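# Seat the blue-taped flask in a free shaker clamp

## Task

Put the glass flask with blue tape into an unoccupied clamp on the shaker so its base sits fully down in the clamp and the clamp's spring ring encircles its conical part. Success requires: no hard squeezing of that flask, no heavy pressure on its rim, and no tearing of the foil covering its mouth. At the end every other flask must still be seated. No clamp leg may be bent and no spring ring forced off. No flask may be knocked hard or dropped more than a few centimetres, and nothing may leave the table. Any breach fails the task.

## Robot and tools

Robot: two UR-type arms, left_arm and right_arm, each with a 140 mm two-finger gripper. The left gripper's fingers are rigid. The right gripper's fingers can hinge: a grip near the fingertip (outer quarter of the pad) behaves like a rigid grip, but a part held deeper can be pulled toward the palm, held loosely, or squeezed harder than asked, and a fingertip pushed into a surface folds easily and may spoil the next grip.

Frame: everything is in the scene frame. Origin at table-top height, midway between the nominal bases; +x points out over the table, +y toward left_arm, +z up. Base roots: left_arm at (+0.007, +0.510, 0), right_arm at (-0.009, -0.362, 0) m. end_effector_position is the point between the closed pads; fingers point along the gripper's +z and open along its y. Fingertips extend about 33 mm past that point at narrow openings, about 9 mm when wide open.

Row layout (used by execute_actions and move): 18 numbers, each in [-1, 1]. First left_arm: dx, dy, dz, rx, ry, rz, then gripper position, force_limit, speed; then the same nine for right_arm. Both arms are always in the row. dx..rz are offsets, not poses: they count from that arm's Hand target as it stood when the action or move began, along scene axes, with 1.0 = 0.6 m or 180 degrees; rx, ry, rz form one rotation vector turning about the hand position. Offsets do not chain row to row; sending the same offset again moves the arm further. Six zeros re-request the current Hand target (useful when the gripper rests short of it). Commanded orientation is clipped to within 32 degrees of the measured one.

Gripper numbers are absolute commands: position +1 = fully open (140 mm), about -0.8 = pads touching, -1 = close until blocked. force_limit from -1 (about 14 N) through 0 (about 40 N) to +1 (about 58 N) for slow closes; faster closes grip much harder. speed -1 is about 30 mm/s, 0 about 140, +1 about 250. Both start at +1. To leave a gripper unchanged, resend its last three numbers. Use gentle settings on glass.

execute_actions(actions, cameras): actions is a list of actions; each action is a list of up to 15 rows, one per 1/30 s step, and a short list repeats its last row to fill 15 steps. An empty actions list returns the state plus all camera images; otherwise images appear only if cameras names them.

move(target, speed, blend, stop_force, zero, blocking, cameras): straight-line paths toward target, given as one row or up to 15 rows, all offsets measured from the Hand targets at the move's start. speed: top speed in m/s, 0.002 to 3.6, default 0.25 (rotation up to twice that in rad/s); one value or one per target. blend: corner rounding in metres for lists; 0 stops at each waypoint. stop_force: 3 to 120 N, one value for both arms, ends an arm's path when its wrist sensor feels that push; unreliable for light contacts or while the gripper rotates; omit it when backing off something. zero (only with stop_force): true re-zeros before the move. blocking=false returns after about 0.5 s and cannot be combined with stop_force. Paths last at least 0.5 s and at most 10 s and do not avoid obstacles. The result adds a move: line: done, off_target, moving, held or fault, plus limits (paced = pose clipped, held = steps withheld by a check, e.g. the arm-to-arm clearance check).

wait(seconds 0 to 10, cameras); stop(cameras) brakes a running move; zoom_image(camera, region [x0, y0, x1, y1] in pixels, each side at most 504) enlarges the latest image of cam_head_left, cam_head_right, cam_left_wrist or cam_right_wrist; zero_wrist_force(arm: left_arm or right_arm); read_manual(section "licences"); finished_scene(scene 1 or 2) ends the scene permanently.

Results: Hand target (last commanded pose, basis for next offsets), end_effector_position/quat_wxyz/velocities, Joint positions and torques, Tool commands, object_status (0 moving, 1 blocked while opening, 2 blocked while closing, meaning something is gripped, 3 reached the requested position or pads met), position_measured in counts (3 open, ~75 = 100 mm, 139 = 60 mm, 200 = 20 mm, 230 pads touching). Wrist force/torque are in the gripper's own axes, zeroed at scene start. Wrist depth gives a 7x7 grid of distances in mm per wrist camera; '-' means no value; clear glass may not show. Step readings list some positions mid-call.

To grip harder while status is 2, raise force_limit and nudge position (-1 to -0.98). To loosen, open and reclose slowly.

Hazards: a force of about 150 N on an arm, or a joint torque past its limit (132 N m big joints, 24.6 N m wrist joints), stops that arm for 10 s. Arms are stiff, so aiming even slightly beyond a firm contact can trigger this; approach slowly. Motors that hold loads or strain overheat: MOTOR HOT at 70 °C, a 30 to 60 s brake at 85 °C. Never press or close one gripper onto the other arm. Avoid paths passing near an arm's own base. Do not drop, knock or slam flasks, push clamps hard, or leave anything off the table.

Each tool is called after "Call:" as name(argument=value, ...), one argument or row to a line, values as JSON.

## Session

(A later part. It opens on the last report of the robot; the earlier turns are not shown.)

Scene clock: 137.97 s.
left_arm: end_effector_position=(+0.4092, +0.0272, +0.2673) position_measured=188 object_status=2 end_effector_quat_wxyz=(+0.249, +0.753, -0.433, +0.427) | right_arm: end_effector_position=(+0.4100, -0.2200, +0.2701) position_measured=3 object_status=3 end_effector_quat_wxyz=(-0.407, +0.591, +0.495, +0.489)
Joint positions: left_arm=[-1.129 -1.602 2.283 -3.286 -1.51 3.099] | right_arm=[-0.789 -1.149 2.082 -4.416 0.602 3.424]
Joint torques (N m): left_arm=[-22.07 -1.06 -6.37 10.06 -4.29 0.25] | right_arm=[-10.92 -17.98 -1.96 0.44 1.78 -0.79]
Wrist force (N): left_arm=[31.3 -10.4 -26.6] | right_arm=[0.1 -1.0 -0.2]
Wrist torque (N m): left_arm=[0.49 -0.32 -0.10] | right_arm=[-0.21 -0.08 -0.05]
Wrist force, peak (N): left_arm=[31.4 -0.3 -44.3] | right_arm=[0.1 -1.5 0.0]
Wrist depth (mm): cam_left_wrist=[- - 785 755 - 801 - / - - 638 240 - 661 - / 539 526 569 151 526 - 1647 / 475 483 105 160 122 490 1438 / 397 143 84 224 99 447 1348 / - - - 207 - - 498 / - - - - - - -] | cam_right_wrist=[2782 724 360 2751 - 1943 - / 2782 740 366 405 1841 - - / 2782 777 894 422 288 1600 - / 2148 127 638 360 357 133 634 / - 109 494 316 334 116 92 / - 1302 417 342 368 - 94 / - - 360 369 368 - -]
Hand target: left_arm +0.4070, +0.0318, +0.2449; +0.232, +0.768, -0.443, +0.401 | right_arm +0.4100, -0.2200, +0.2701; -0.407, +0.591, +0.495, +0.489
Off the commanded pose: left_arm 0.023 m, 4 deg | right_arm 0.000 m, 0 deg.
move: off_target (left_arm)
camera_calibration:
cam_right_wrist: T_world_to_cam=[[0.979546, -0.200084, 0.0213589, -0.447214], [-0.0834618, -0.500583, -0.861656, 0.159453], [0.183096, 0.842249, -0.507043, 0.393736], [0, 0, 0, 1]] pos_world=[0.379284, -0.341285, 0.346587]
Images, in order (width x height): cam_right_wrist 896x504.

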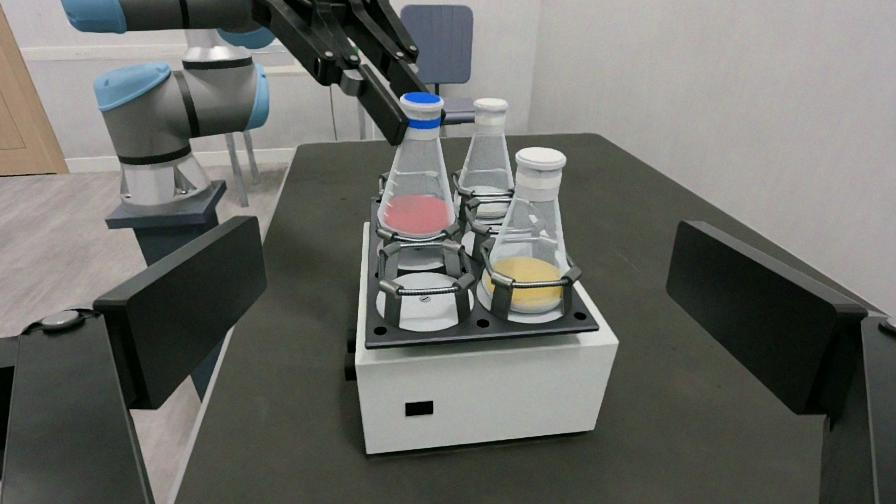

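Call:
move(
  target=[0.001,0,0.043,0,0,0,-1,-0.05,-1,0,0,0,0,0,0,1,1,1],
  cameras=["cam_right_wrist","cam_left_wrist"],
  speed=0.08,
)

Call:
zoom_image(
  camera="cam_right_wrist",
  region=[350, 60, 530, 280],
)

Call:
zoom_image(
  camera="cam_left_wrist",
  region=[350, 120, 600, 380],
)

Scene clock: 145.70 s.
left_arm: end_effector_position=(+0.4075, +0.0318, +0.2707) position_measured=188 object_status=2 end_effector_quat_wxyz=(+0.232, +0.768, -0.443, +0.401) | right_arm: end_effector_position=(+0.4100, -0.2200, +0.2701) position_measured=3 object_status=3 end_effector_quat_wxyz=(-0.407, +0.591, +0.495, +0.489)
Joint positions: left_arm=[-1.127 -1.646 2.241 -3.128 -1.511 3.1] | right_arm=[-0.789 -1.149 2.082 -4.416 0.602 3.424]
Joint torques (N m): left_arm=[11.05 -13.99 -12.29 -0.89 1.78 0.84] | right_arm=[-11.09 -17.69 -1.04 0.27 1.52 -1.05]
Wrist force (N): left_arm=[7.6 0.4 -3.5] | right_arm=[-0.1 -1.1 0.0]
Wrist torque (N m): left_arm=[-0.01 -0.01 -0.24] | right_arm=[-0.23 -0.01 -0.05]
Wrist force, peak (N): left_arm=[35.7 -9.4 -23.1] | right_arm=[0.0 -1.4 -0.1]
Wrist depth (mm): cam_left_wrist=[916 - - - - - - / - 587 - 590 - - 1706 / - 519 525 150 513 - 1571 / - 482 253 160 122 469 1455 / - 149 84 218 100 - - / - - - 216 - - - / - - - - - - -] | cam_right_wrist=[2881 729 356 2661 - 1484 - / 2814 744 350 378 - 1689 - / 2847 780 - 431 285 1493 1134 / 2167 127 - 359 344 133 629 / - 109 - 317 334 116 92 / - 432 399 342 369 - 94 / - 377 - - 366 - -]
Hand target: left_arm +0.4076, +0.0318, +0.2707; +0.232, +0.768, -0.443, +0.401 | right_arm +0.4100, -0.2200, +0.2701; -0.407, +0.591, +0.495, +0.489
Off the commanded pose: left_arm 0.000 m, 0 deg | right_arm 0.000 m, 0 deg.
move: done
camera_calibration:
cam_left_wrist: T_world_to_cam=[[-0.856914, -0.514896, 0.0240721, 0.366768], [-0.440566, 0.70737, -0.552747, 0.303738], [0.26758, -0.484263, -0.833001, 0.277972], [0, 0, 0, 1]] pos_world=[0.373726, 0.108604, 0.390612]
cam_right_wrist: T_world_to_cam=[[0.979546, -0.200084, 0.0213589, -0.447214], [-0.0834618, -0.500583, -0.861656, 0.159453], [0.183096, 0.842249, -0.507043, 0.393736], [0, 0, 0, 1]] pos_world=[0.379284, -0.341285, 0.346587]
Images, in order (width x height): cam_left_wrist 896x504, cam_right_wrist 896x504.

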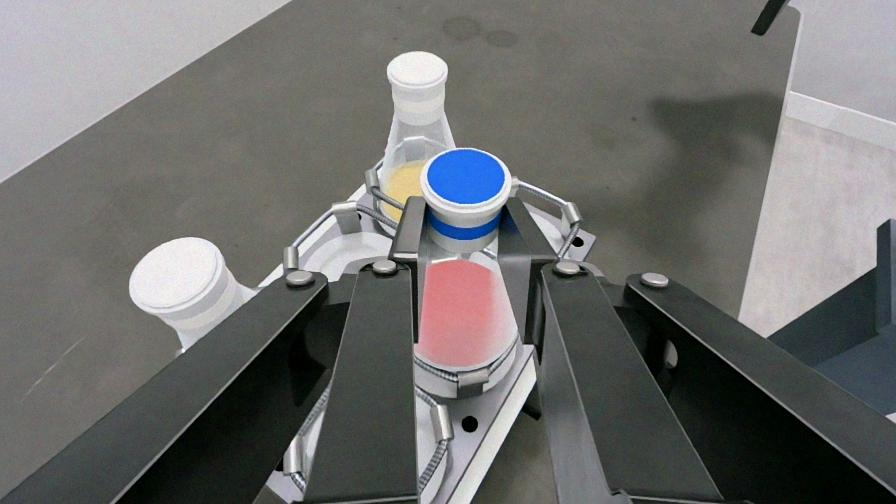

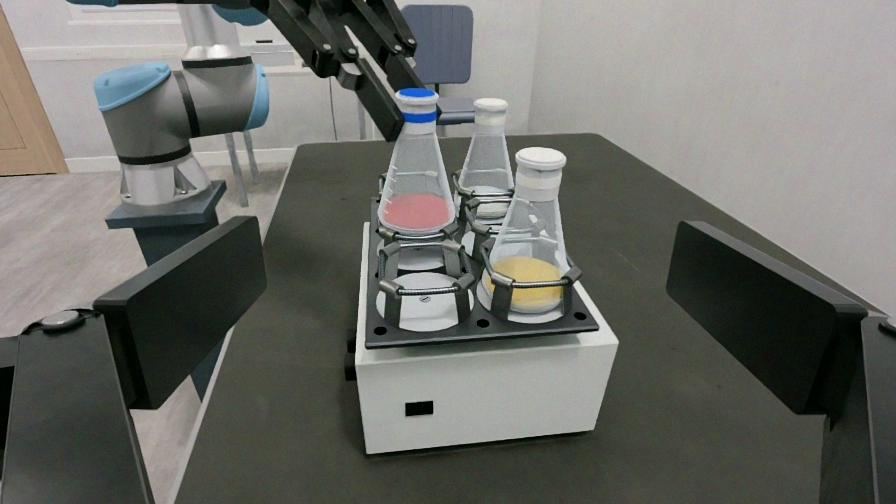

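Scaled by 2.291 from the camera's 896x504 image, which has a finer 1280x720 frame.

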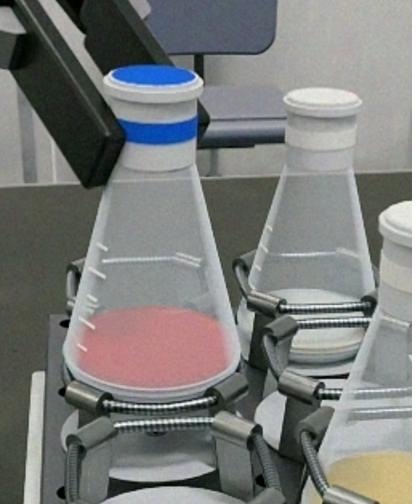

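Scaled by 1.938 from the camera's 896x504 image, which has a finer 1280x720 frame.

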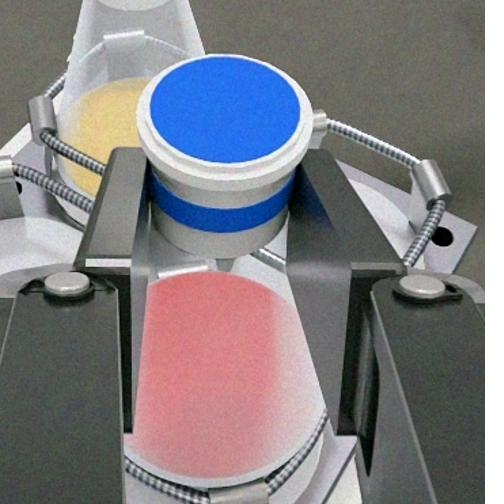

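Call:
move(
  target=[
    [0,0,-0.003,0,0,0,-1,-0.05,-1,0,0,0,0,0,0,1,1,1],
    [0.0067,-0.0115,-0.005,0,0,0,-1,-0.05,-1,0,0,0,0,0,0,1,1,1],
    [-0.0067,0.0115,-0.0083,0,0,0,-1,-0.05,-1,0,0,0,0,0,0,1,1,1],
    [0.0067,-0.0115,-0.0117,0,0,0,-1,-0.05,-1,0,0,0,0,0,0,1,1,1],
    [-0.0067,0.0115,-0.015,0,0,0,-1,-0.05,-1,0,0,0,0,0,0,1,1,1],
    [0.0,0.0,-0.017,0,0,0,-1,-0.05,-1,0,0,0,0,0,0,1,1,1],
  ],
  cameras=["cam_right_wrist","cam_left_wrist"],
  speed=0.025,
  stop_force=42,
  zero=false,
)

Call:
zoom_image(
  camera="cam_right_wrist",
  region=[350, 60, 530, 280],
)

Call:
zoom_image(
  camera="cam_left_wrist",
  region=[350, 120, 600, 380],
)

Scene clock: 156.13 s.
left_arm: end_effector_position=(+0.4094, +0.0286, +0.2647) position_measured=188 object_status=2 end_effector_quat_wxyz=(+0.232, +0.767, -0.443, +0.402) | right_arm: end_effector_position=(+0.4100, -0.2200, +0.2701) position_measured=3 object_status=3 end_effector_quat_wxyz=(-0.407, +0.591, +0.495, +0.489)
Joint positions: left_arm=[-1.126 -1.626 2.243 -3.151 -1.512 3.1] | right_arm=[-0.789 -1.149 2.082 -4.416 0.602 3.424]
Joint torques (N m): left_arm=[-16.58 11.76 -8.28 8.87 0.08 -1.21] | right_arm=[-11.31 -18.68 -2.22 0.69 1.27 -1.26]
Wrist force (N): left_arm=[27.4 -1.3 -27.7] | right_arm=[0.0 -1.0 0.0]
Wrist torque (N m): left_arm=[0.00 -0.14 -0.51] | right_arm=[-0.21 -0.04 -0.05]
Wrist force, peak (N): left_arm=[31.6 0.1 -43.4] | right_arm=[0.3 -1.5 -0.1]
Wrist depth (mm): cam_left_wrist=[- - - 692 692 - 1482 / - 618 - 577 - - 1719 / - - 486 151 - 509 1581 / - - 247 164 298 489 1387 / - - 84 224 99 433 - / - - - 233 - - - / - - - - - - -] | cam_right_wrist=[3180 738 358 2691 2782 - - / 2782 738 798 331 2167 - - / 2721 795 - 432 290 - 1424 / 2267 122 - 358 346 133 - / - 109 505 315 334 116 92 / - 1407 - 345 364 445 94 / - 378 - 367 377 - -]
Hand target: left_arm +0.4094, +0.0286, +0.2645; +0.232, +0.767, -0.443, +0.402 (not the last commanded pose) | right_arm +0.4100, -0.2200, +0.2701; -0.407, +0.591, +0.495, +0.489
Off the commanded pose: left_arm 0.006 m, 0 deg | right_arm 0.000 m, 0 deg.
move: contact (left_arm); path passed 3 of 6 targets
camera_calibration:
cam_left_wrist: T_world_to_cam=[[-0.856895, -0.514925, 0.0241591, 0.366823], [-0.4403, 0.706727, -0.553781, 0.303714], [0.268082, -0.485169, -0.832312, 0.270546], [0, 0, 0, 1]] pos_world=[0.375526, 0.105505, 0.384507]
cam_right_wrist: T_world_to_cam=[[0.979546, -0.200084, 0.0213589, -0.447214], [-0.0834618, -0.500583, -0.861656, 0.159453], [0.183096, 0.842249, -0.507043, 0.393736], [0, 0, 0, 1]] pos_world=[0.379284, -0.341285, 0.346587]
Images, in order (width x height): cam_left_wrist 896x504, cam_right_wrist 896x504.

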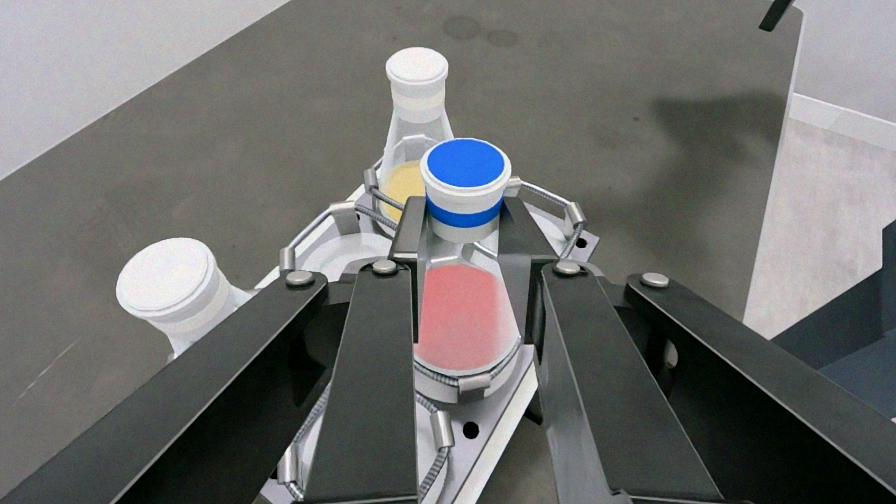

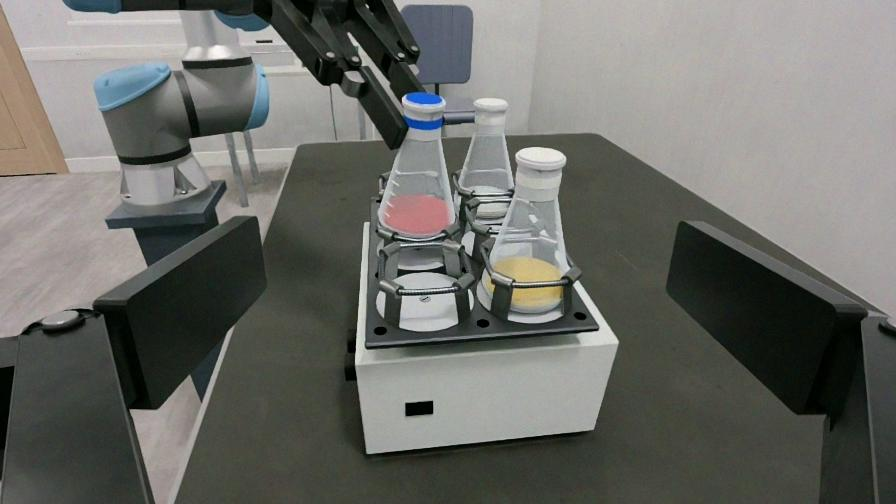

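Scaled by 2.291 from the camera's 896x504 image, which has a finer 1280x720 frame.

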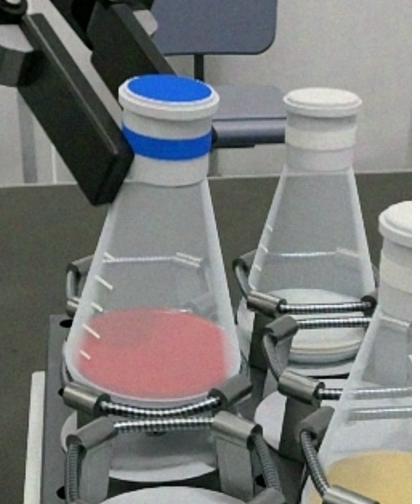

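Scaled by 1.938 from the camera's 896x504 image, which has a finer 1280x720 frame.

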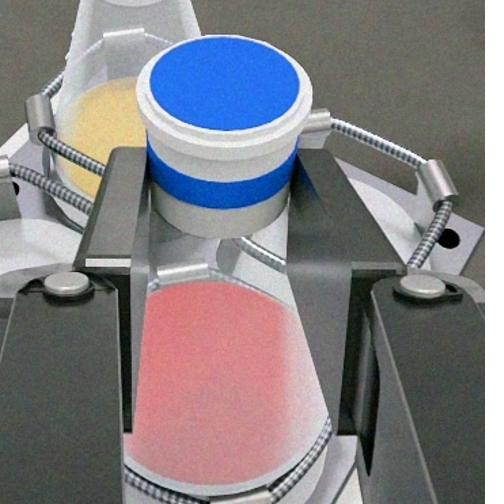

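Call:
move(
  target=[-0.003,0.0057,0.0067,0,0,0,-1,-0.05,-1,0,0,0,0,0,0,1,1,1],
  speed=0.05,
  cameras=["cam_right_wrist","cam_left_wrist"],
)

Call:
zoom_image(
  camera="cam_right_wrist",
  region=[350, 60, 530, 280],
)

Call:
zoom_image(
  camera="cam_left_wrist",
  region=[350, 120, 600, 380],
)

Scene clock: 162.80 s.
left_arm: end_effector_position=(+0.4076, +0.0321, +0.2685) position_measured=188 object_status=2 end_effector_quat_wxyz=(+0.232, +0.768, -0.443, +0.401) | right_arm: end_effector_position=(+0.4100, -0.2200, +0.2701) position_measured=3 object_status=3 end_effector_quat_wxyz=(-0.407, +0.591, +0.495, +0.489)
Joint positions: left_arm=[-1.127 -1.643 2.246 -3.136 -1.511 3.1] | right_arm=[-0.789 -1.149 2.082 -4.416 0.602 3.424]
Joint torques (N m): left_arm=[-12.94 -10.83 -18.04 -4.02 2.03 -1.51] | right_arm=[-10.31 -18.76 -0.88 0.76 1.2 -1.44]
Wrist force (N): left_arm=[4.0 1.7 -0.1] | right_arm=[0.0 -1.1 -0.2]
Wrist torque (N m): left_arm=[-0.10 -0.05 -0.34] | right_arm=[-0.23 -0.04 -0.05]
Wrist force, peak (N): left_arm=[28.7 -1.3 -27.6] | right_arm=[0.3 -1.4 0.1]
Wrist depth (mm): cam_left_wrist=[- - 688 719 643 680 - / - - 580 - - 605 1944 / - - - 151 535 543 1540 / 461 461 289 165 123 - 1387 / - 148 84 227 100 - 1192 / - - - 217 - - - / - - - - - - -] | cam_right_wrist=[2449 742 356 2915 - - - / 2721 735 787 374 - 1600 - / 2691 782 - 430 286 - - / 2075 127 - 355 345 133 1150 / - 109 484 316 334 116 92 / - 1360 344 346 361 - 94 / - - 365 369 - - -]
Hand target: left_arm +0.4076, +0.0320, +0.2685; +0.232, +0.767, -0.443, +0.402 | right_arm +0.4100, -0.2200, +0.2701; -0.407, +0.591, +0.495, +0.489
Off the commanded pose: left_arm 0.000 m, 0 deg | right_arm 0.000 m, 0 deg.
move: done
camera_calibration:
cam_left_wrist: T_world_to_cam=[[-0.856869, -0.51497, 0.0241165, 0.367003], [-0.440539, 0.707121, -0.553087, 0.302331], [0.26777, -0.484547, -0.832775, 0.27612], [0, 0, 0, 1]] pos_world=[0.373726, 0.109004, 0.38831]
cam_right_wrist: T_world_to_cam=[[0.979546, -0.200084, 0.0213589, -0.447214], [-0.0834618, -0.500583, -0.861656, 0.159453], [0.183096, 0.842249, -0.507043, 0.393736], [0, 0, 0, 1]] pos_world=[0.379284, -0.341285, 0.346587]
Images, in order (width x height): cam_left_wrist 896x504, cam_right_wrist 896x504.

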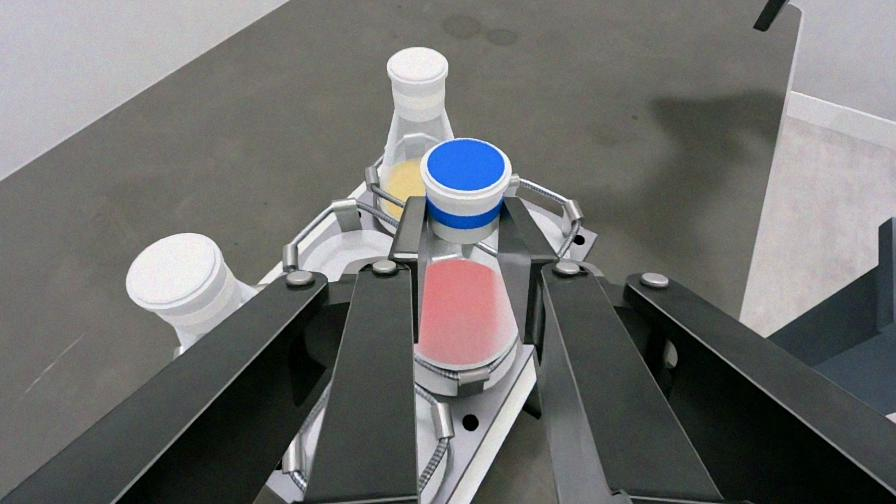

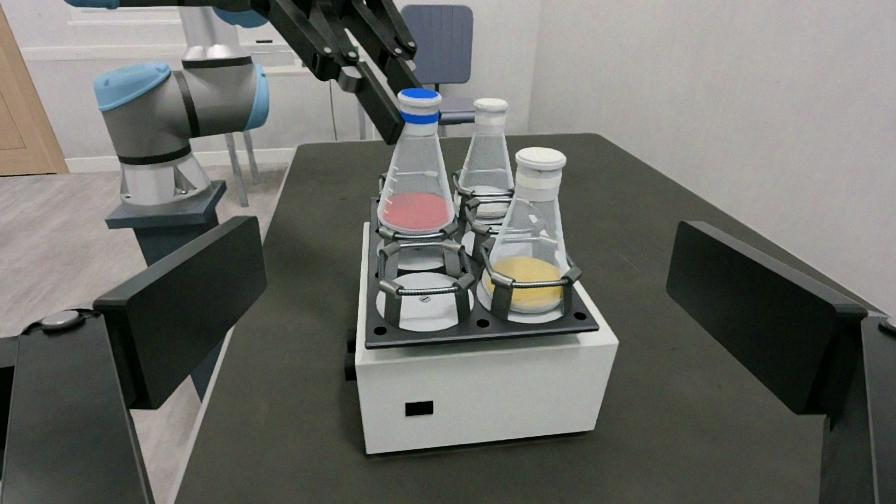

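Scaled by 2.291 from the camera's 896x504 image, which has a finer 1280x720 frame.

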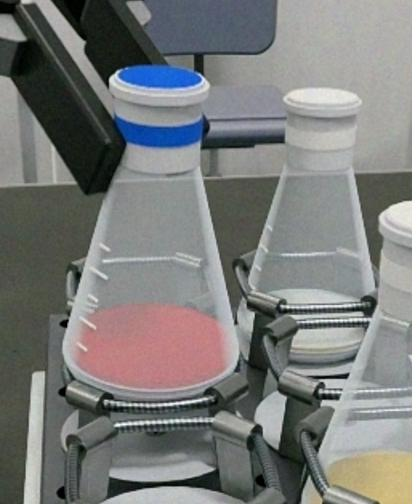

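Scaled by 1.938 from the camera's 896x504 image, which has a finer 1280x720 frame.

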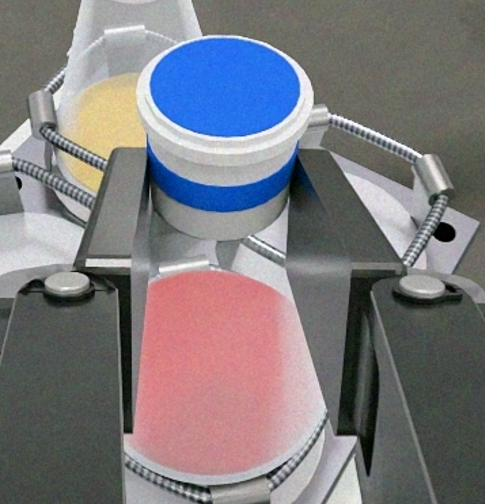

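Call:
move(
  target=[
    [0,0,0.02,0,0,0,-1,-0.05,-1,0,0,0,0,0,0,1,1,1],
    [0.01,-0.0173,0.02,0.0577,0.0333,0,-1,-0.05,-1,0,0,0,0,0,0,1,1,1],
  ],
  speed=0.08,
  blend=[0.004,0],
  cameras=["cam_right_wrist","cam_left_wrist"],
)

Call:
zoom_image(
  camera="cam_right_wrist",
  region=[350, 60, 530, 280],
)

Scene clock: 176.13 s.
left_arm: end_effector_position=(+0.4136, +0.0217, +0.2805) position_measured=188 object_status=2 end_effector_quat_wxyz=(+0.184, +0.805, -0.464, +0.319) | right_arm: end_effector_position=(+0.4100, -0.2200, +0.2701) position_measured=3 object_status=3 end_effector_quat_wxyz=(-0.407, +0.591, +0.495, +0.489)
Joint positions: left_arm=[-1.117 -1.644 2.03 -2.71 -1.528 3.096] | right_arm=[-0.789 -1.149 2.082 -4.416 0.602 3.424]
Joint torques (N m): left_arm=[4.59 -28.56 -26.28 -3.42 1.07 -0.89] | right_arm=[-11.69 -17.81 -1.04 0.72 1.01 -1.38]
Wrist force (N): left_arm=[0.9 0.8 1.2] | right_arm=[0.2 -1.4 -0.1]
Wrist torque (N m): left_arm=[0.39 -0.33 -0.18] | right_arm=[-0.29 -0.08 -0.05]
Wrist force, peak (N): left_arm=[4.9 3.1 -0.2] | right_arm=[0.0 -1.4 -0.3]
Wrist depth (mm): cam_left_wrist=[- - 555 217 583 - 1455 / - - - 501 - 516 1482 / - - - 151 466 482 1325 / 426 429 283 163 287 444 1235 / - - 84 216 100 - - / - - - - - - 1124 / - - - - - - -] | cam_right_wrist=[2721 742 326 2751 - - 1331 / 724 744 2915 326 - - - / 2751 780 - 407 298 - 1275 / 2246 123 - 356 643 142 - / - 109 - 315 342 116 92 / - 1316 440 346 363 - 94 / - - - 362 367 - -]
Hand target: left_arm +0.4136, +0.0217, +0.2805; +0.184, +0.805, -0.465, +0.319 | right_arm +0.4100, -0.2200, +0.2701; -0.407, +0.591, +0.495, +0.489
Off the commanded pose: left_arm 0.000 m, 0 deg | right_arm 0.000 m, 0 deg.
move: done
camera_calibration:
cam_left_wrist: T_world_to_cam=[[-0.854536, -0.519009, 0.0199641, 0.366801], [-0.488933, 0.790858, -0.368086, 0.285387], [0.175251, -0.324304, -0.929577, 0.341393], [0, 0, 0, 1]] pos_world=[0.393151, 0.0753872, 0.415075]
cam_right_wrist: T_world_to_cam=[[0.979546, -0.200084, 0.0213589, -0.447214], [-0.0834618, -0.500583, -0.861656, 0.159453], [0.183096, 0.842249, -0.507043, 0.393736], [0, 0, 0, 1]] pos_world=[0.379284, -0.341285, 0.346587]
Images, in order (width x height): cam_left_wrist 896x504, cam_right_wrist 896x504.

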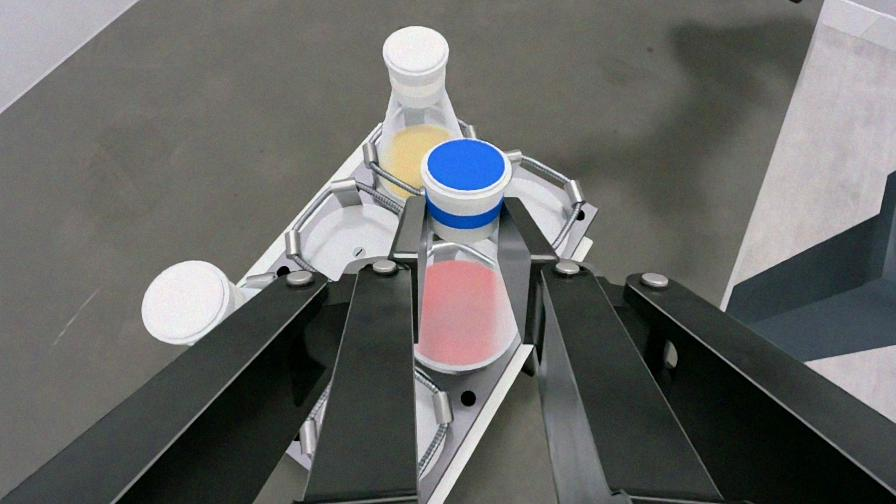

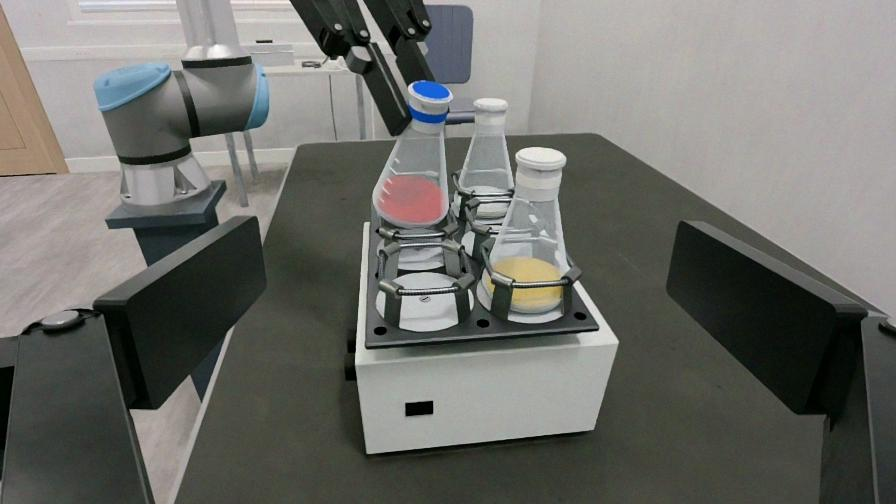

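Scaled by 2.291 from the camera's 896x504 image, which has a finer 1280x720 frame.

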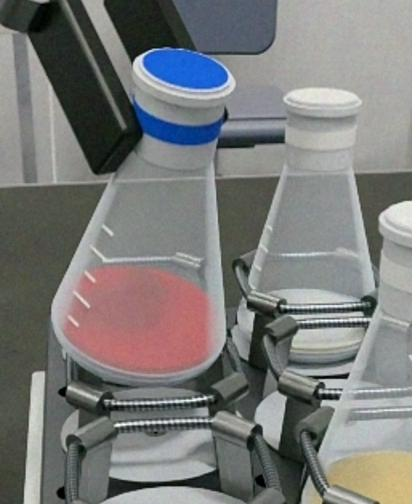

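Call:
move(
  target=[
    [0.0125,-0.02165,0.0042,0.02887,0.01667,0,-1,-0.05,-1,0,0,0,0,0,0,1,1,1],
    [0.0125,-0.02165,-0.0092,0.02887,0.01667,0,-1,-0.05,-1,0,0,0,0,0,0,1,1,1],
  ],
  speed=0.08,
  cameras=["cam_right_wrist","cam_left_wrist"],
)

Call:
zoom_image(
  camera="cam_right_wrist",
  region=[350, 60, 530, 280],
)

Call:
zoom_image(
  camera="cam_left_wrist",
  region=[350, 120, 600, 440],
)

Scene clock: 180.97 s.
left_arm: end_effector_position=(+0.4211, +0.0087, +0.2750) position_measured=188 object_status=2 end_effector_quat_wxyz=(+0.160, +0.821, -0.474, +0.277) | right_arm: end_effector_position=(+0.4100, -0.2200, +0.2701) position_measured=3 object_status=3 end_effector_quat_wxyz=(-0.407, +0.591, +0.495, +0.489)
Joint positions: left_arm=[-1.112 -1.584 1.908 -2.545 -1.536 3.096] | right_arm=[-0.789 -1.149 2.082 -4.416 0.602 3.424]
Joint torques (N m): left_arm=[0.4 -30.59 -21.01 -5.09 1.51 1.29] | right_arm=[-8.61 -18.72 -2.37 0.75 0.92 -1.52]
Wrist force (N): left_arm=[0.8 1.4 0.7] | right_arm=[0.2 -1.1 -0.1]
Wrist torque (N m): left_arm=[0.39 -0.39 -0.25] | right_arm=[-0.24 -0.07 -0.05]
Wrist force, peak (N): left_arm=[1.9 0.9 1.7] | right_arm=[0.3 -1.4 -0.5]
Wrist depth (mm): cam_left_wrist=[- - - 187 - - 1379 / - - - 281 485 458 1348 / - 451 - 151 - - 1275 / - 413 275 161 - - - / - - 84 215 99 - 1204 / - - - - - - 1135 / - - - - - - -] | cam_right_wrist=[- 756 314 352 - 1712 1093 / 704 738 - 326 - 1654 - / 2950 798 - 401 286 - - / 2310 122 623 359 346 133 1189 / - 109 531 317 333 116 92 / - 1424 - 344 368 - 94 / - 376 353 370 - - -]
Hand target: left_arm +0.4211, +0.0087, +0.2750; +0.160, +0.821, -0.474, +0.277 | right_arm +0.4100, -0.2200, +0.2701; -0.407, +0.591, +0.495, +0.489
Off the commanded pose: left_arm 0.000 m, 0 deg | right_arm 0.000 m, 0 deg.
move: done
camera_calibration:
cam_left_wrist: T_world_to_cam=[[-0.853543, -0.520728, 0.0174814, 0.36686], [-0.505632, 0.819771, -0.26891, 0.276815], [0.125698, -0.238365, -0.963007, 0.360028], [0, 0, 0, 1]] pos_world=[0.407843, 0.0499278, 0.414735]
cam_right_wrist: T_world_to_cam=[[0.979546, -0.200084, 0.0213589, -0.447214], [-0.0834618, -0.500583, -0.861656, 0.159453], [0.183096, 0.842249, -0.507043, 0.393736], [0, 0, 0, 1]] pos_world=[0.379284, -0.341285, 0.346587]
Images, in order (width x height): cam_left_wrist 896x504, cam_right_wrist 896x504.

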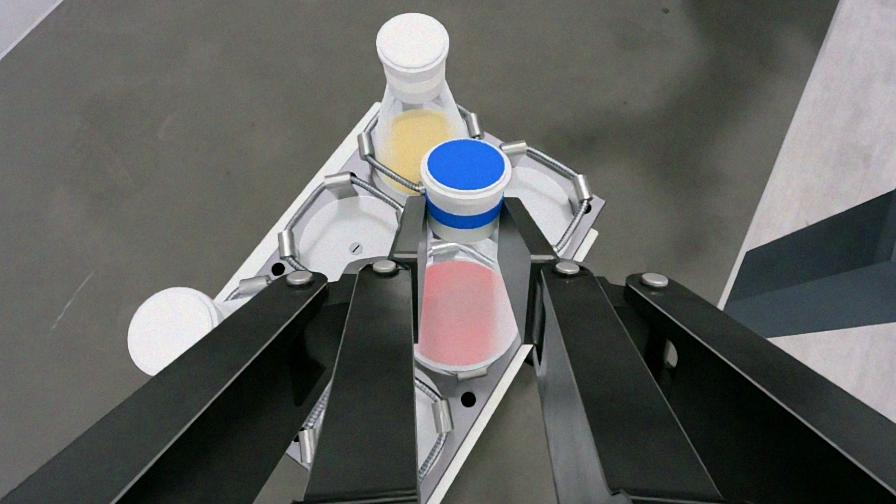

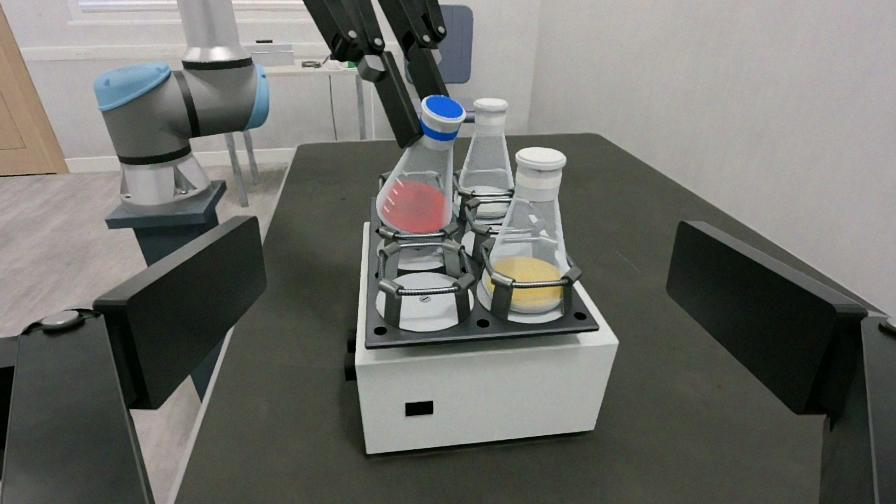

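Scaled by 2.291 from the camera's 896x504 image, which has a finer 1280x720 frame.

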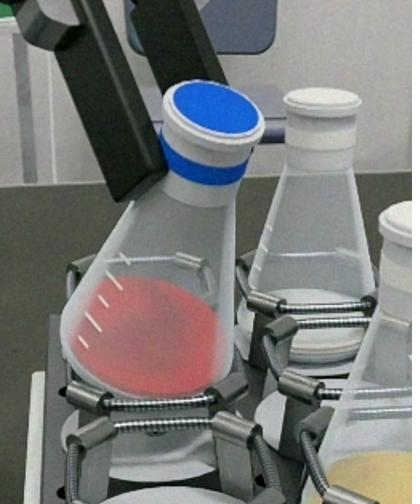

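Scaled by 1.575 from the camera's 896x504 image, which has a finer 1280x720 frame.

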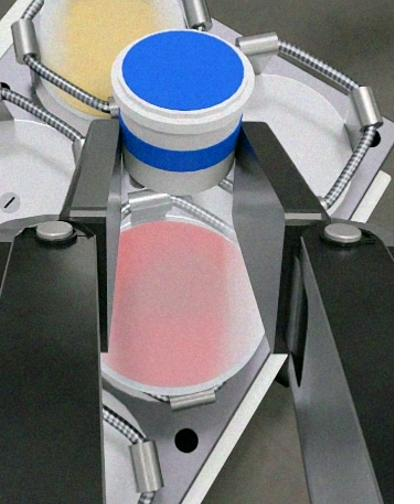

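Call:
move(
  target=[
    [0.0088,-0.01,-0.003,0,0,0,-1,-0.05,-1,0,0,0,0,0,0,1,1,1],
    [0.0154,-0.0175,-0.0117,0,0,0,-1,-0.05,-1,0,0,0,0,0,0,1,1,1],
  ],
  speed=0.02,
  stop_force=25,
  cameras=["cam_right_wrist","cam_left_wrist"],
)

Call:
zoom_image(
  camera="cam_right_wrist",
  region=[350, 60, 530, 280],
)

Call:
zoom_image(
  camera="cam_left_wrist",
  region=[350, 120, 600, 440],
)

Scene clock: 186.83 s.
left_arm: end_effector_position=(+0.4304, -0.0018, +0.2680) position_measured=188 object_status=2 end_effector_quat_wxyz=(+0.160, +0.821, -0.474, +0.277) | right_arm: end_effector_position=(+0.4100, -0.2200, +0.2701) position_measured=3 object_status=3 end_effector_quat_wxyz=(-0.407, +0.591, +0.495, +0.489)
Joint positions: left_arm=[-1.104 -1.544 1.887 -2.564 -1.541 3.102] | right_arm=[-0.789 -1.149 2.082 -4.416 0.602 3.424]
Joint torques (N m): left_arm=[6.83 -25.72 -8.13 0.28 5.33 -0.65] | right_arm=[-12 -18.53 -2.29 1.31 0.97 -1.56]
Wrist force (N): left_arm=[10.8 12.9 -7.6] | right_arm=[0.2 -1.2 0.0]
Wrist torque (N m): left_arm=[-0.28 -0.44 -0.84] | right_arm=[-0.26 -0.07 -0.05]
Wrist force, peak (N): left_arm=[11.5 13.1 -8.8] | right_arm=[0.0 -1.5 -0.2]
Wrist depth (mm): cam_left_wrist=[- 491 - 478 - 488 1395 / 443 - 465 276 - 465 1325 / - - - 155 - - 1275 / - - 105 162 134 432 - / 407 - 84 227 99 - - / - - - - - - 1119 / - - - - - - -] | cam_right_wrist=[2354 744 309 342 2473 - - / 694 735 2814 322 2206 - 1200 / 2605 780 - 396 284 964 - / 2167 117 - 360 370 133 - / - 109 - 325 330 123 92 / - 1331 - 344 363 421 94 / - 1098 370 - 373 365 -]
Hand target: left_arm +0.4304, -0.0018, +0.2680; +0.160, +0.821, -0.474, +0.277 | right_arm +0.4100, -0.2200, +0.2701; -0.407, +0.591, +0.495, +0.489
Off the commanded pose: left_arm 0.000 m, 0 deg | right_arm 0.000 m, 0 deg.
move: done
camera_calibration:
cam_left_wrist: T_world_to_cam=[[-0.853569, -0.520685, 0.0175227, 0.36936], [-0.505586, 0.819764, -0.269016, 0.288216], [0.125708, -0.238483, -0.962976, 0.349616], [0, 0, 0, 1]] pos_world=[0.417043, 0.0394281, 0.407734]
cam_right_wrist: T_world_to_cam=[[0.979546, -0.200084, 0.0213589, -0.447214], [-0.0834618, -0.500583, -0.861656, 0.159453], [0.183096, 0.842249, -0.507043, 0.393736], [0, 0, 0, 1]] pos_world=[0.379284, -0.341285, 0.346587]
Images, in order (width x height): cam_left_wrist 896x504, cam_right_wrist 896x504.

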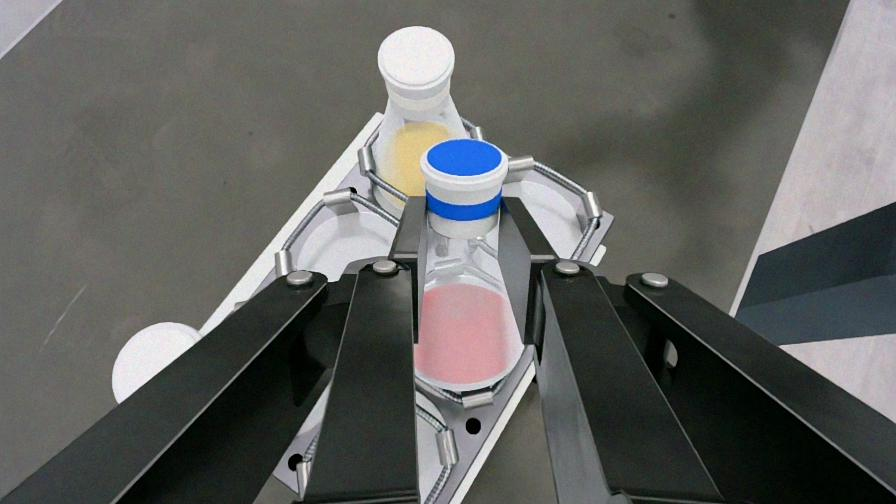

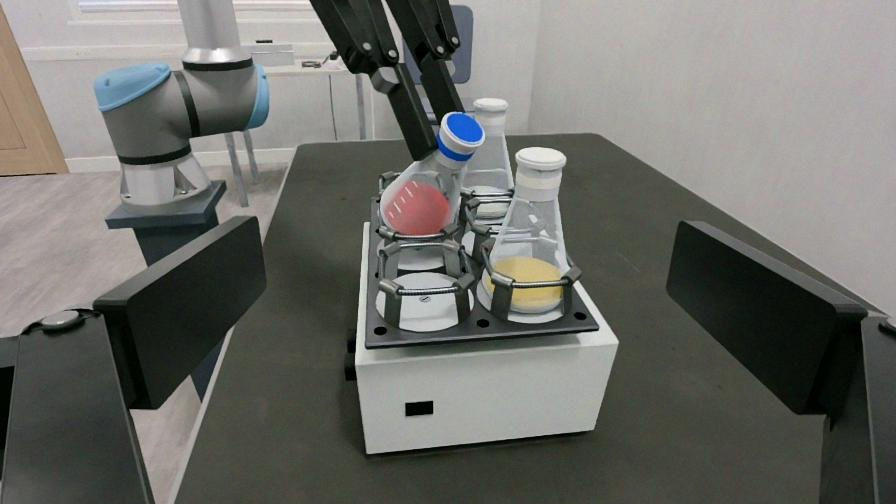

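Scaled by 2.291 from the camera's 896x504 image, which has a finer 1280x720 frame.

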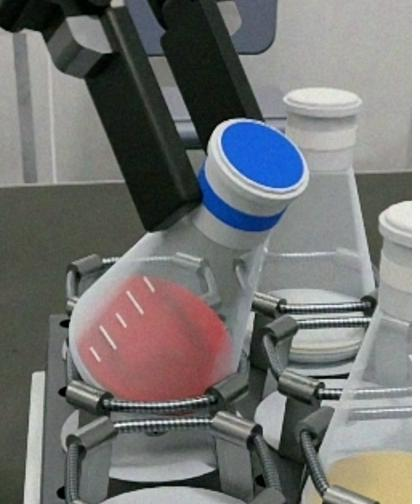

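Scaled by 1.575 from the camera's 896x504 image, which has a finer 1280x720 frame.

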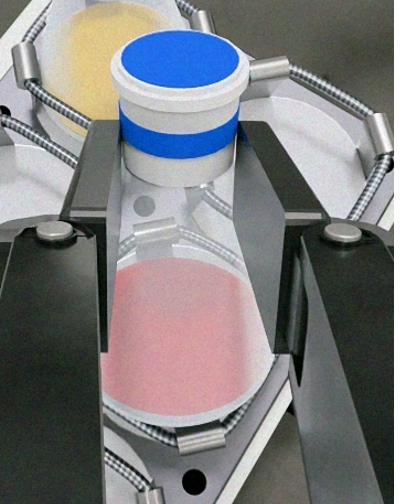

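Call:
move(
  target=[0.003,-0.0035,-0.012,0,0,0,-1,-0.05,-1,0,0,0,0,0,0,1,1,1],
  speed=0.02,
  stop_force=28,
  cameras=["cam_right_wrist","cam_left_wrist"],
)

Call:
zoom_image(
  camera="cam_right_wrist",
  region=[350, 60, 530, 280],
)

Call:
zoom_image(
  camera="cam_left_wrist",
  region=[350, 120, 600, 440],
)

Scene clock: 190.17 s.
left_arm: end_effector_position=(+0.4321, -0.0039, +0.2608) position_measured=188 object_status=2 end_effector_quat_wxyz=(+0.160, +0.821, -0.474, +0.277) | right_arm: end_effector_position=(+0.4100, -0.2200, +0.2701) position_measured=3 object_status=3 end_effector_quat_wxyz=(-0.407, +0.591, +0.495, +0.489)
Joint positions: left_arm=[-1.103 -1.531 1.893 -2.583 -1.542 3.103] | right_arm=[-0.789 -1.149 2.082 -4.416 0.602 3.424]
Joint torques (N m): left_arm=[19.1 -24.32 -20.15 0.96 5.03 0.6] | right_arm=[-11.63 -18.11 -1.85 1.1 0.86 -1.57]
Wrist force (N): left_arm=[13.8 15.7 -7.9] | right_arm=[0.3 -1.2 -0.1]
Wrist torque (N m): left_arm=[-0.42 -0.47 -1.10] | right_arm=[-0.26 -0.10 -0.05]
Wrist force, peak (N): left_arm=[18.0 16.8 -10.8] | right_arm=[0.2 -1.5 -0.1]
Wrist depth (mm): cam_left_wrist=[- 480 - 178 494 489 1289 / 438 - - 248 - 437 1355 / 421 435 - 155 268 466 1255 / - - 225 163 123 - - / - - 84 - 99 - 587 / - - - - - - 1119 / - - - - - - -] | cam_right_wrist=[2633 742 310 345 - 1309 - / 2661 738 - 334 1855 - - / 2633 785 938 391 298 - - / 2267 127 621 358 358 133 1113 / - 109 529 318 340 116 92 / - 1324 411 344 363 - 94 / - - - - 353 - -]
Hand target: left_arm +0.4322, -0.0039, +0.2608; +0.160, +0.821, -0.474, +0.277 | right_arm +0.4100, -0.2200, +0.2701; -0.407, +0.591, +0.495, +0.489
Off the commanded pose: left_arm 0.000 m, 0 deg | right_arm 0.000 m, 0 deg.
move: done
camera_calibration:
cam_left_wrist: T_world_to_cam=[[-0.853594, -0.520645, 0.0175088, 0.369944], [-0.505544, 0.81979, -0.269017, 0.288893], [0.125709, -0.238483, -0.962976, 0.341955], [0, 0, 0, 1]] pos_world=[0.418843, 0.0373281, 0.400534]
cam_right_wrist: T_world_to_cam=[[0.979546, -0.200084, 0.0213589, -0.447214], [-0.0834618, -0.500583, -0.861656, 0.159453], [0.183096, 0.842249, -0.507043, 0.393736], [0, 0, 0, 1]] pos_world=[0.379284, -0.341285, 0.346587]
Images, in order (width x height): cam_left_wrist 896x504, cam_right_wrist 896x504.

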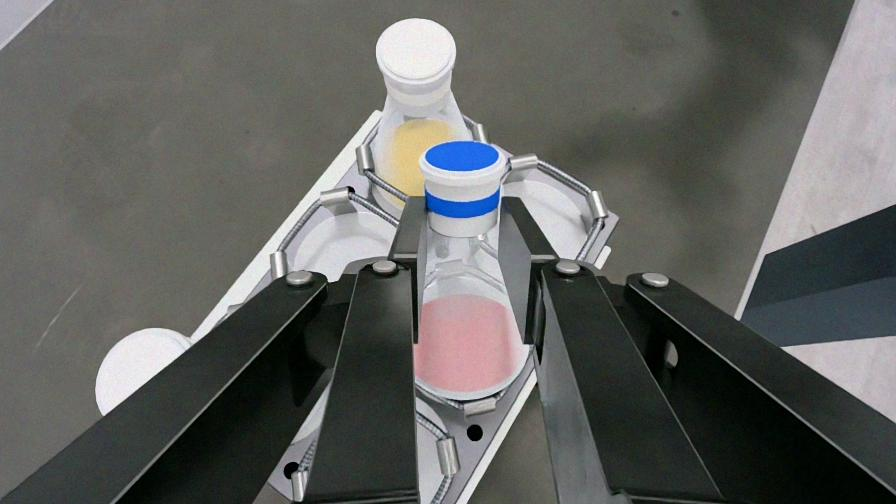

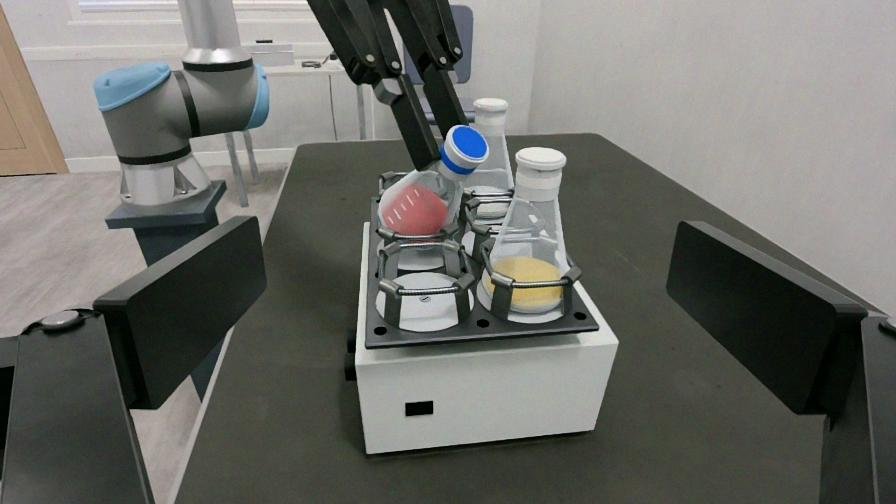

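Scaled by 2.291 from the camera's 896x504 image, which has a finer 1280x720 frame.

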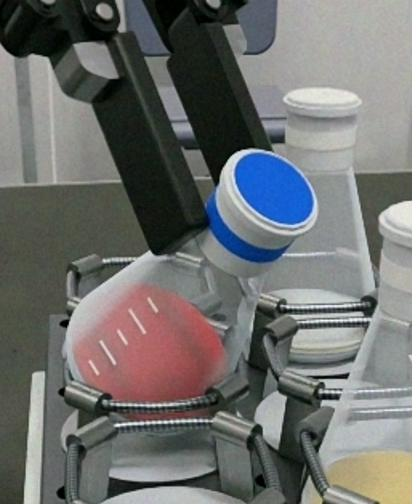

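Scaled by 1.575 from the camera's 896x504 image, which has a finer 1280x720 frame.

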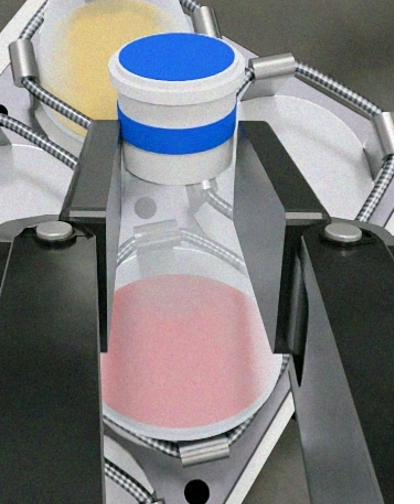

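Call:
move(
  target=[
    [-0.005,-0.003,0.003,0,0,0,-1,-0.05,-1,0,0,0,0,0,0,1,1,1],
    [0.0117,-0.0317,0,0,0,0,-1,-0.05,-1,0,0,0,0,0,0,1,1,1],
  ],
  speed=0.025,
  stop_force=25,
  cameras=["cam_right_wrist","cam_left_wrist"],
)

Call:
zoom_image(
  camera="cam_right_wrist",
  region=[350, 60, 530, 280],
)

Call:
zoom_image(
  camera="cam_left_wrist",
  region=[350, 120, 600, 440],
)

Scene clock: 197.13 s.
left_arm: end_effector_position=(+0.4392, -0.0230, +0.2608) position_measured=231 object_status=3 end_effector_quat_wxyz=(+0.160, +0.821, -0.474, +0.277) | right_arm: end_effector_position=(+0.4100, -0.2200, +0.2701) position_measured=3 object_status=3 end_effector_quat_wxyz=(-0.407, +0.591, +0.495, +0.489)
Joint positions: left_arm=[-1.108 -1.486 1.845 -2.579 -1.539 3.099] | right_arm=[-0.789 -1.149 2.082 -4.416 0.602 3.424]
Joint torques (N m): left_arm=[6.58 -35.9 -15.33 -4.2 -0.56 -0.15] | right_arm=[-9.11 -19.94 -2.29 0.82 0.66 -1.69]
Wrist force (N): left_arm=[2.3 0.6 0.8] | right_arm=[0.2 -0.9 -0.4]
Wrist torque (N m): left_arm=[0.37 -0.40 -0.33] | right_arm=[-0.18 -0.08 -0.05]
Wrist force, peak (N): left_arm=[13.9 15.8 -8.0] | right_arm=[0.0 -1.4 -0.1]
Wrist depth (mm): cam_left_wrist=[469 485 471 471 474 484 489 / 440 442 - 168 449 - 1318 / 422 432 - 256 - - 1268 / - - 260 109 - - 1157 / - - 89 - 85 - - / - - - - - - 1103 / - - - - - - -] | cam_right_wrist=[- 735 2267 314 2332 1590 1212 / 733 724 3601 310 2111 1737 1218 / 2847 785 - 318 283 - 1224 / 2075 127 - 355 349 133 - / - 109 - 315 339 116 92 / - 1166 - 346 361 - 94 / - - 376 370 - - -]
Hand target: left_arm +0.4392, -0.0230, +0.2608; +0.160, +0.821, -0.474, +0.277 | right_arm +0.4100, -0.2200, +0.2701; -0.407, +0.591, +0.495, +0.489
Off the commanded pose: left_arm 0.000 m, 0 deg | right_arm 0.000 m, 0 deg.
move: done
camera_calibration:
cam_left_wrist: T_world_to_cam=[[-0.853595, -0.520644, 0.0175084, 0.366027], [-0.505543, 0.81979, -0.269017, 0.308007], [0.125709, -0.238483, -0.962976, 0.336544], [0, 0, 0, 1]] pos_world=[0.425843, 0.0183281, 0.400534]
cam_right_wrist: T_world_to_cam=[[0.979546, -0.200084, 0.0213589, -0.447214], [-0.0834618, -0.500583, -0.861656, 0.159453], [0.183096, 0.842249, -0.507043, 0.393736], [0, 0, 0, 1]] pos_world=[0.379284, -0.341285, 0.346587]
Images, in order (width x height): cam_left_wrist 896x504, cam_right_wrist 896x504.

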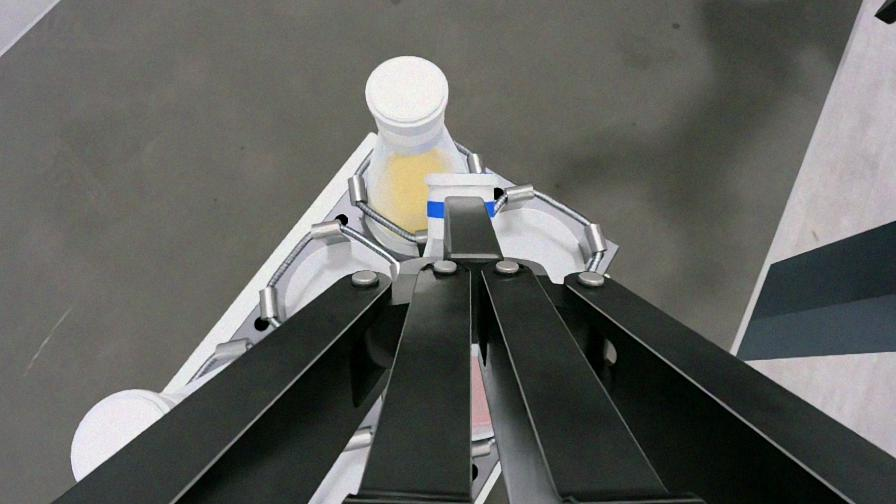

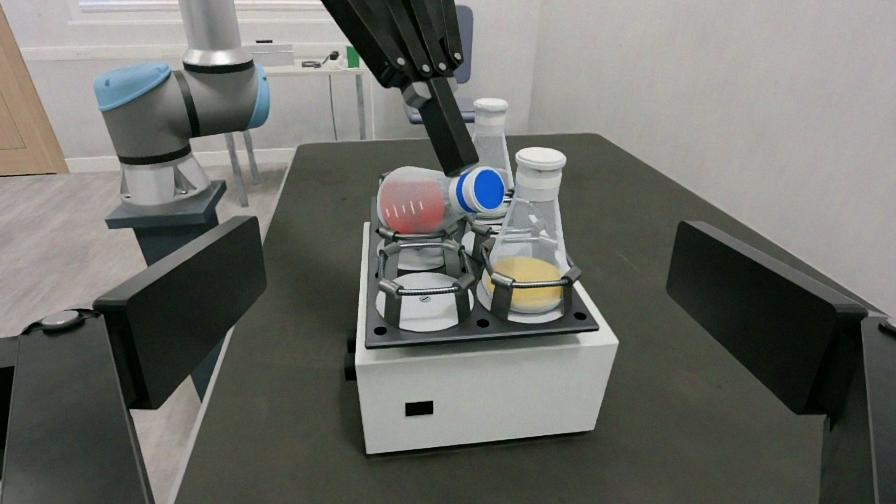

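Scaled by 2.291 from the camera's 896x504 image, which has a finer 1280x720 frame.

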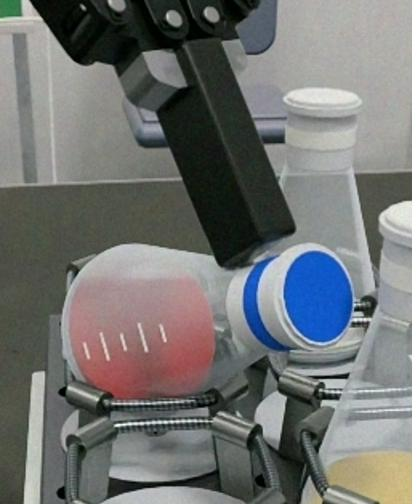

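Scaled by 1.575 from the camera's 896x504 image, which has a finer 1280x720 frame.

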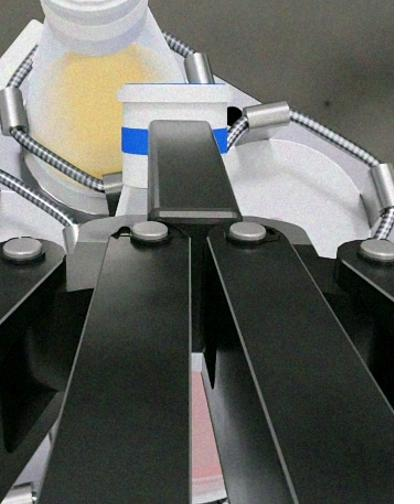

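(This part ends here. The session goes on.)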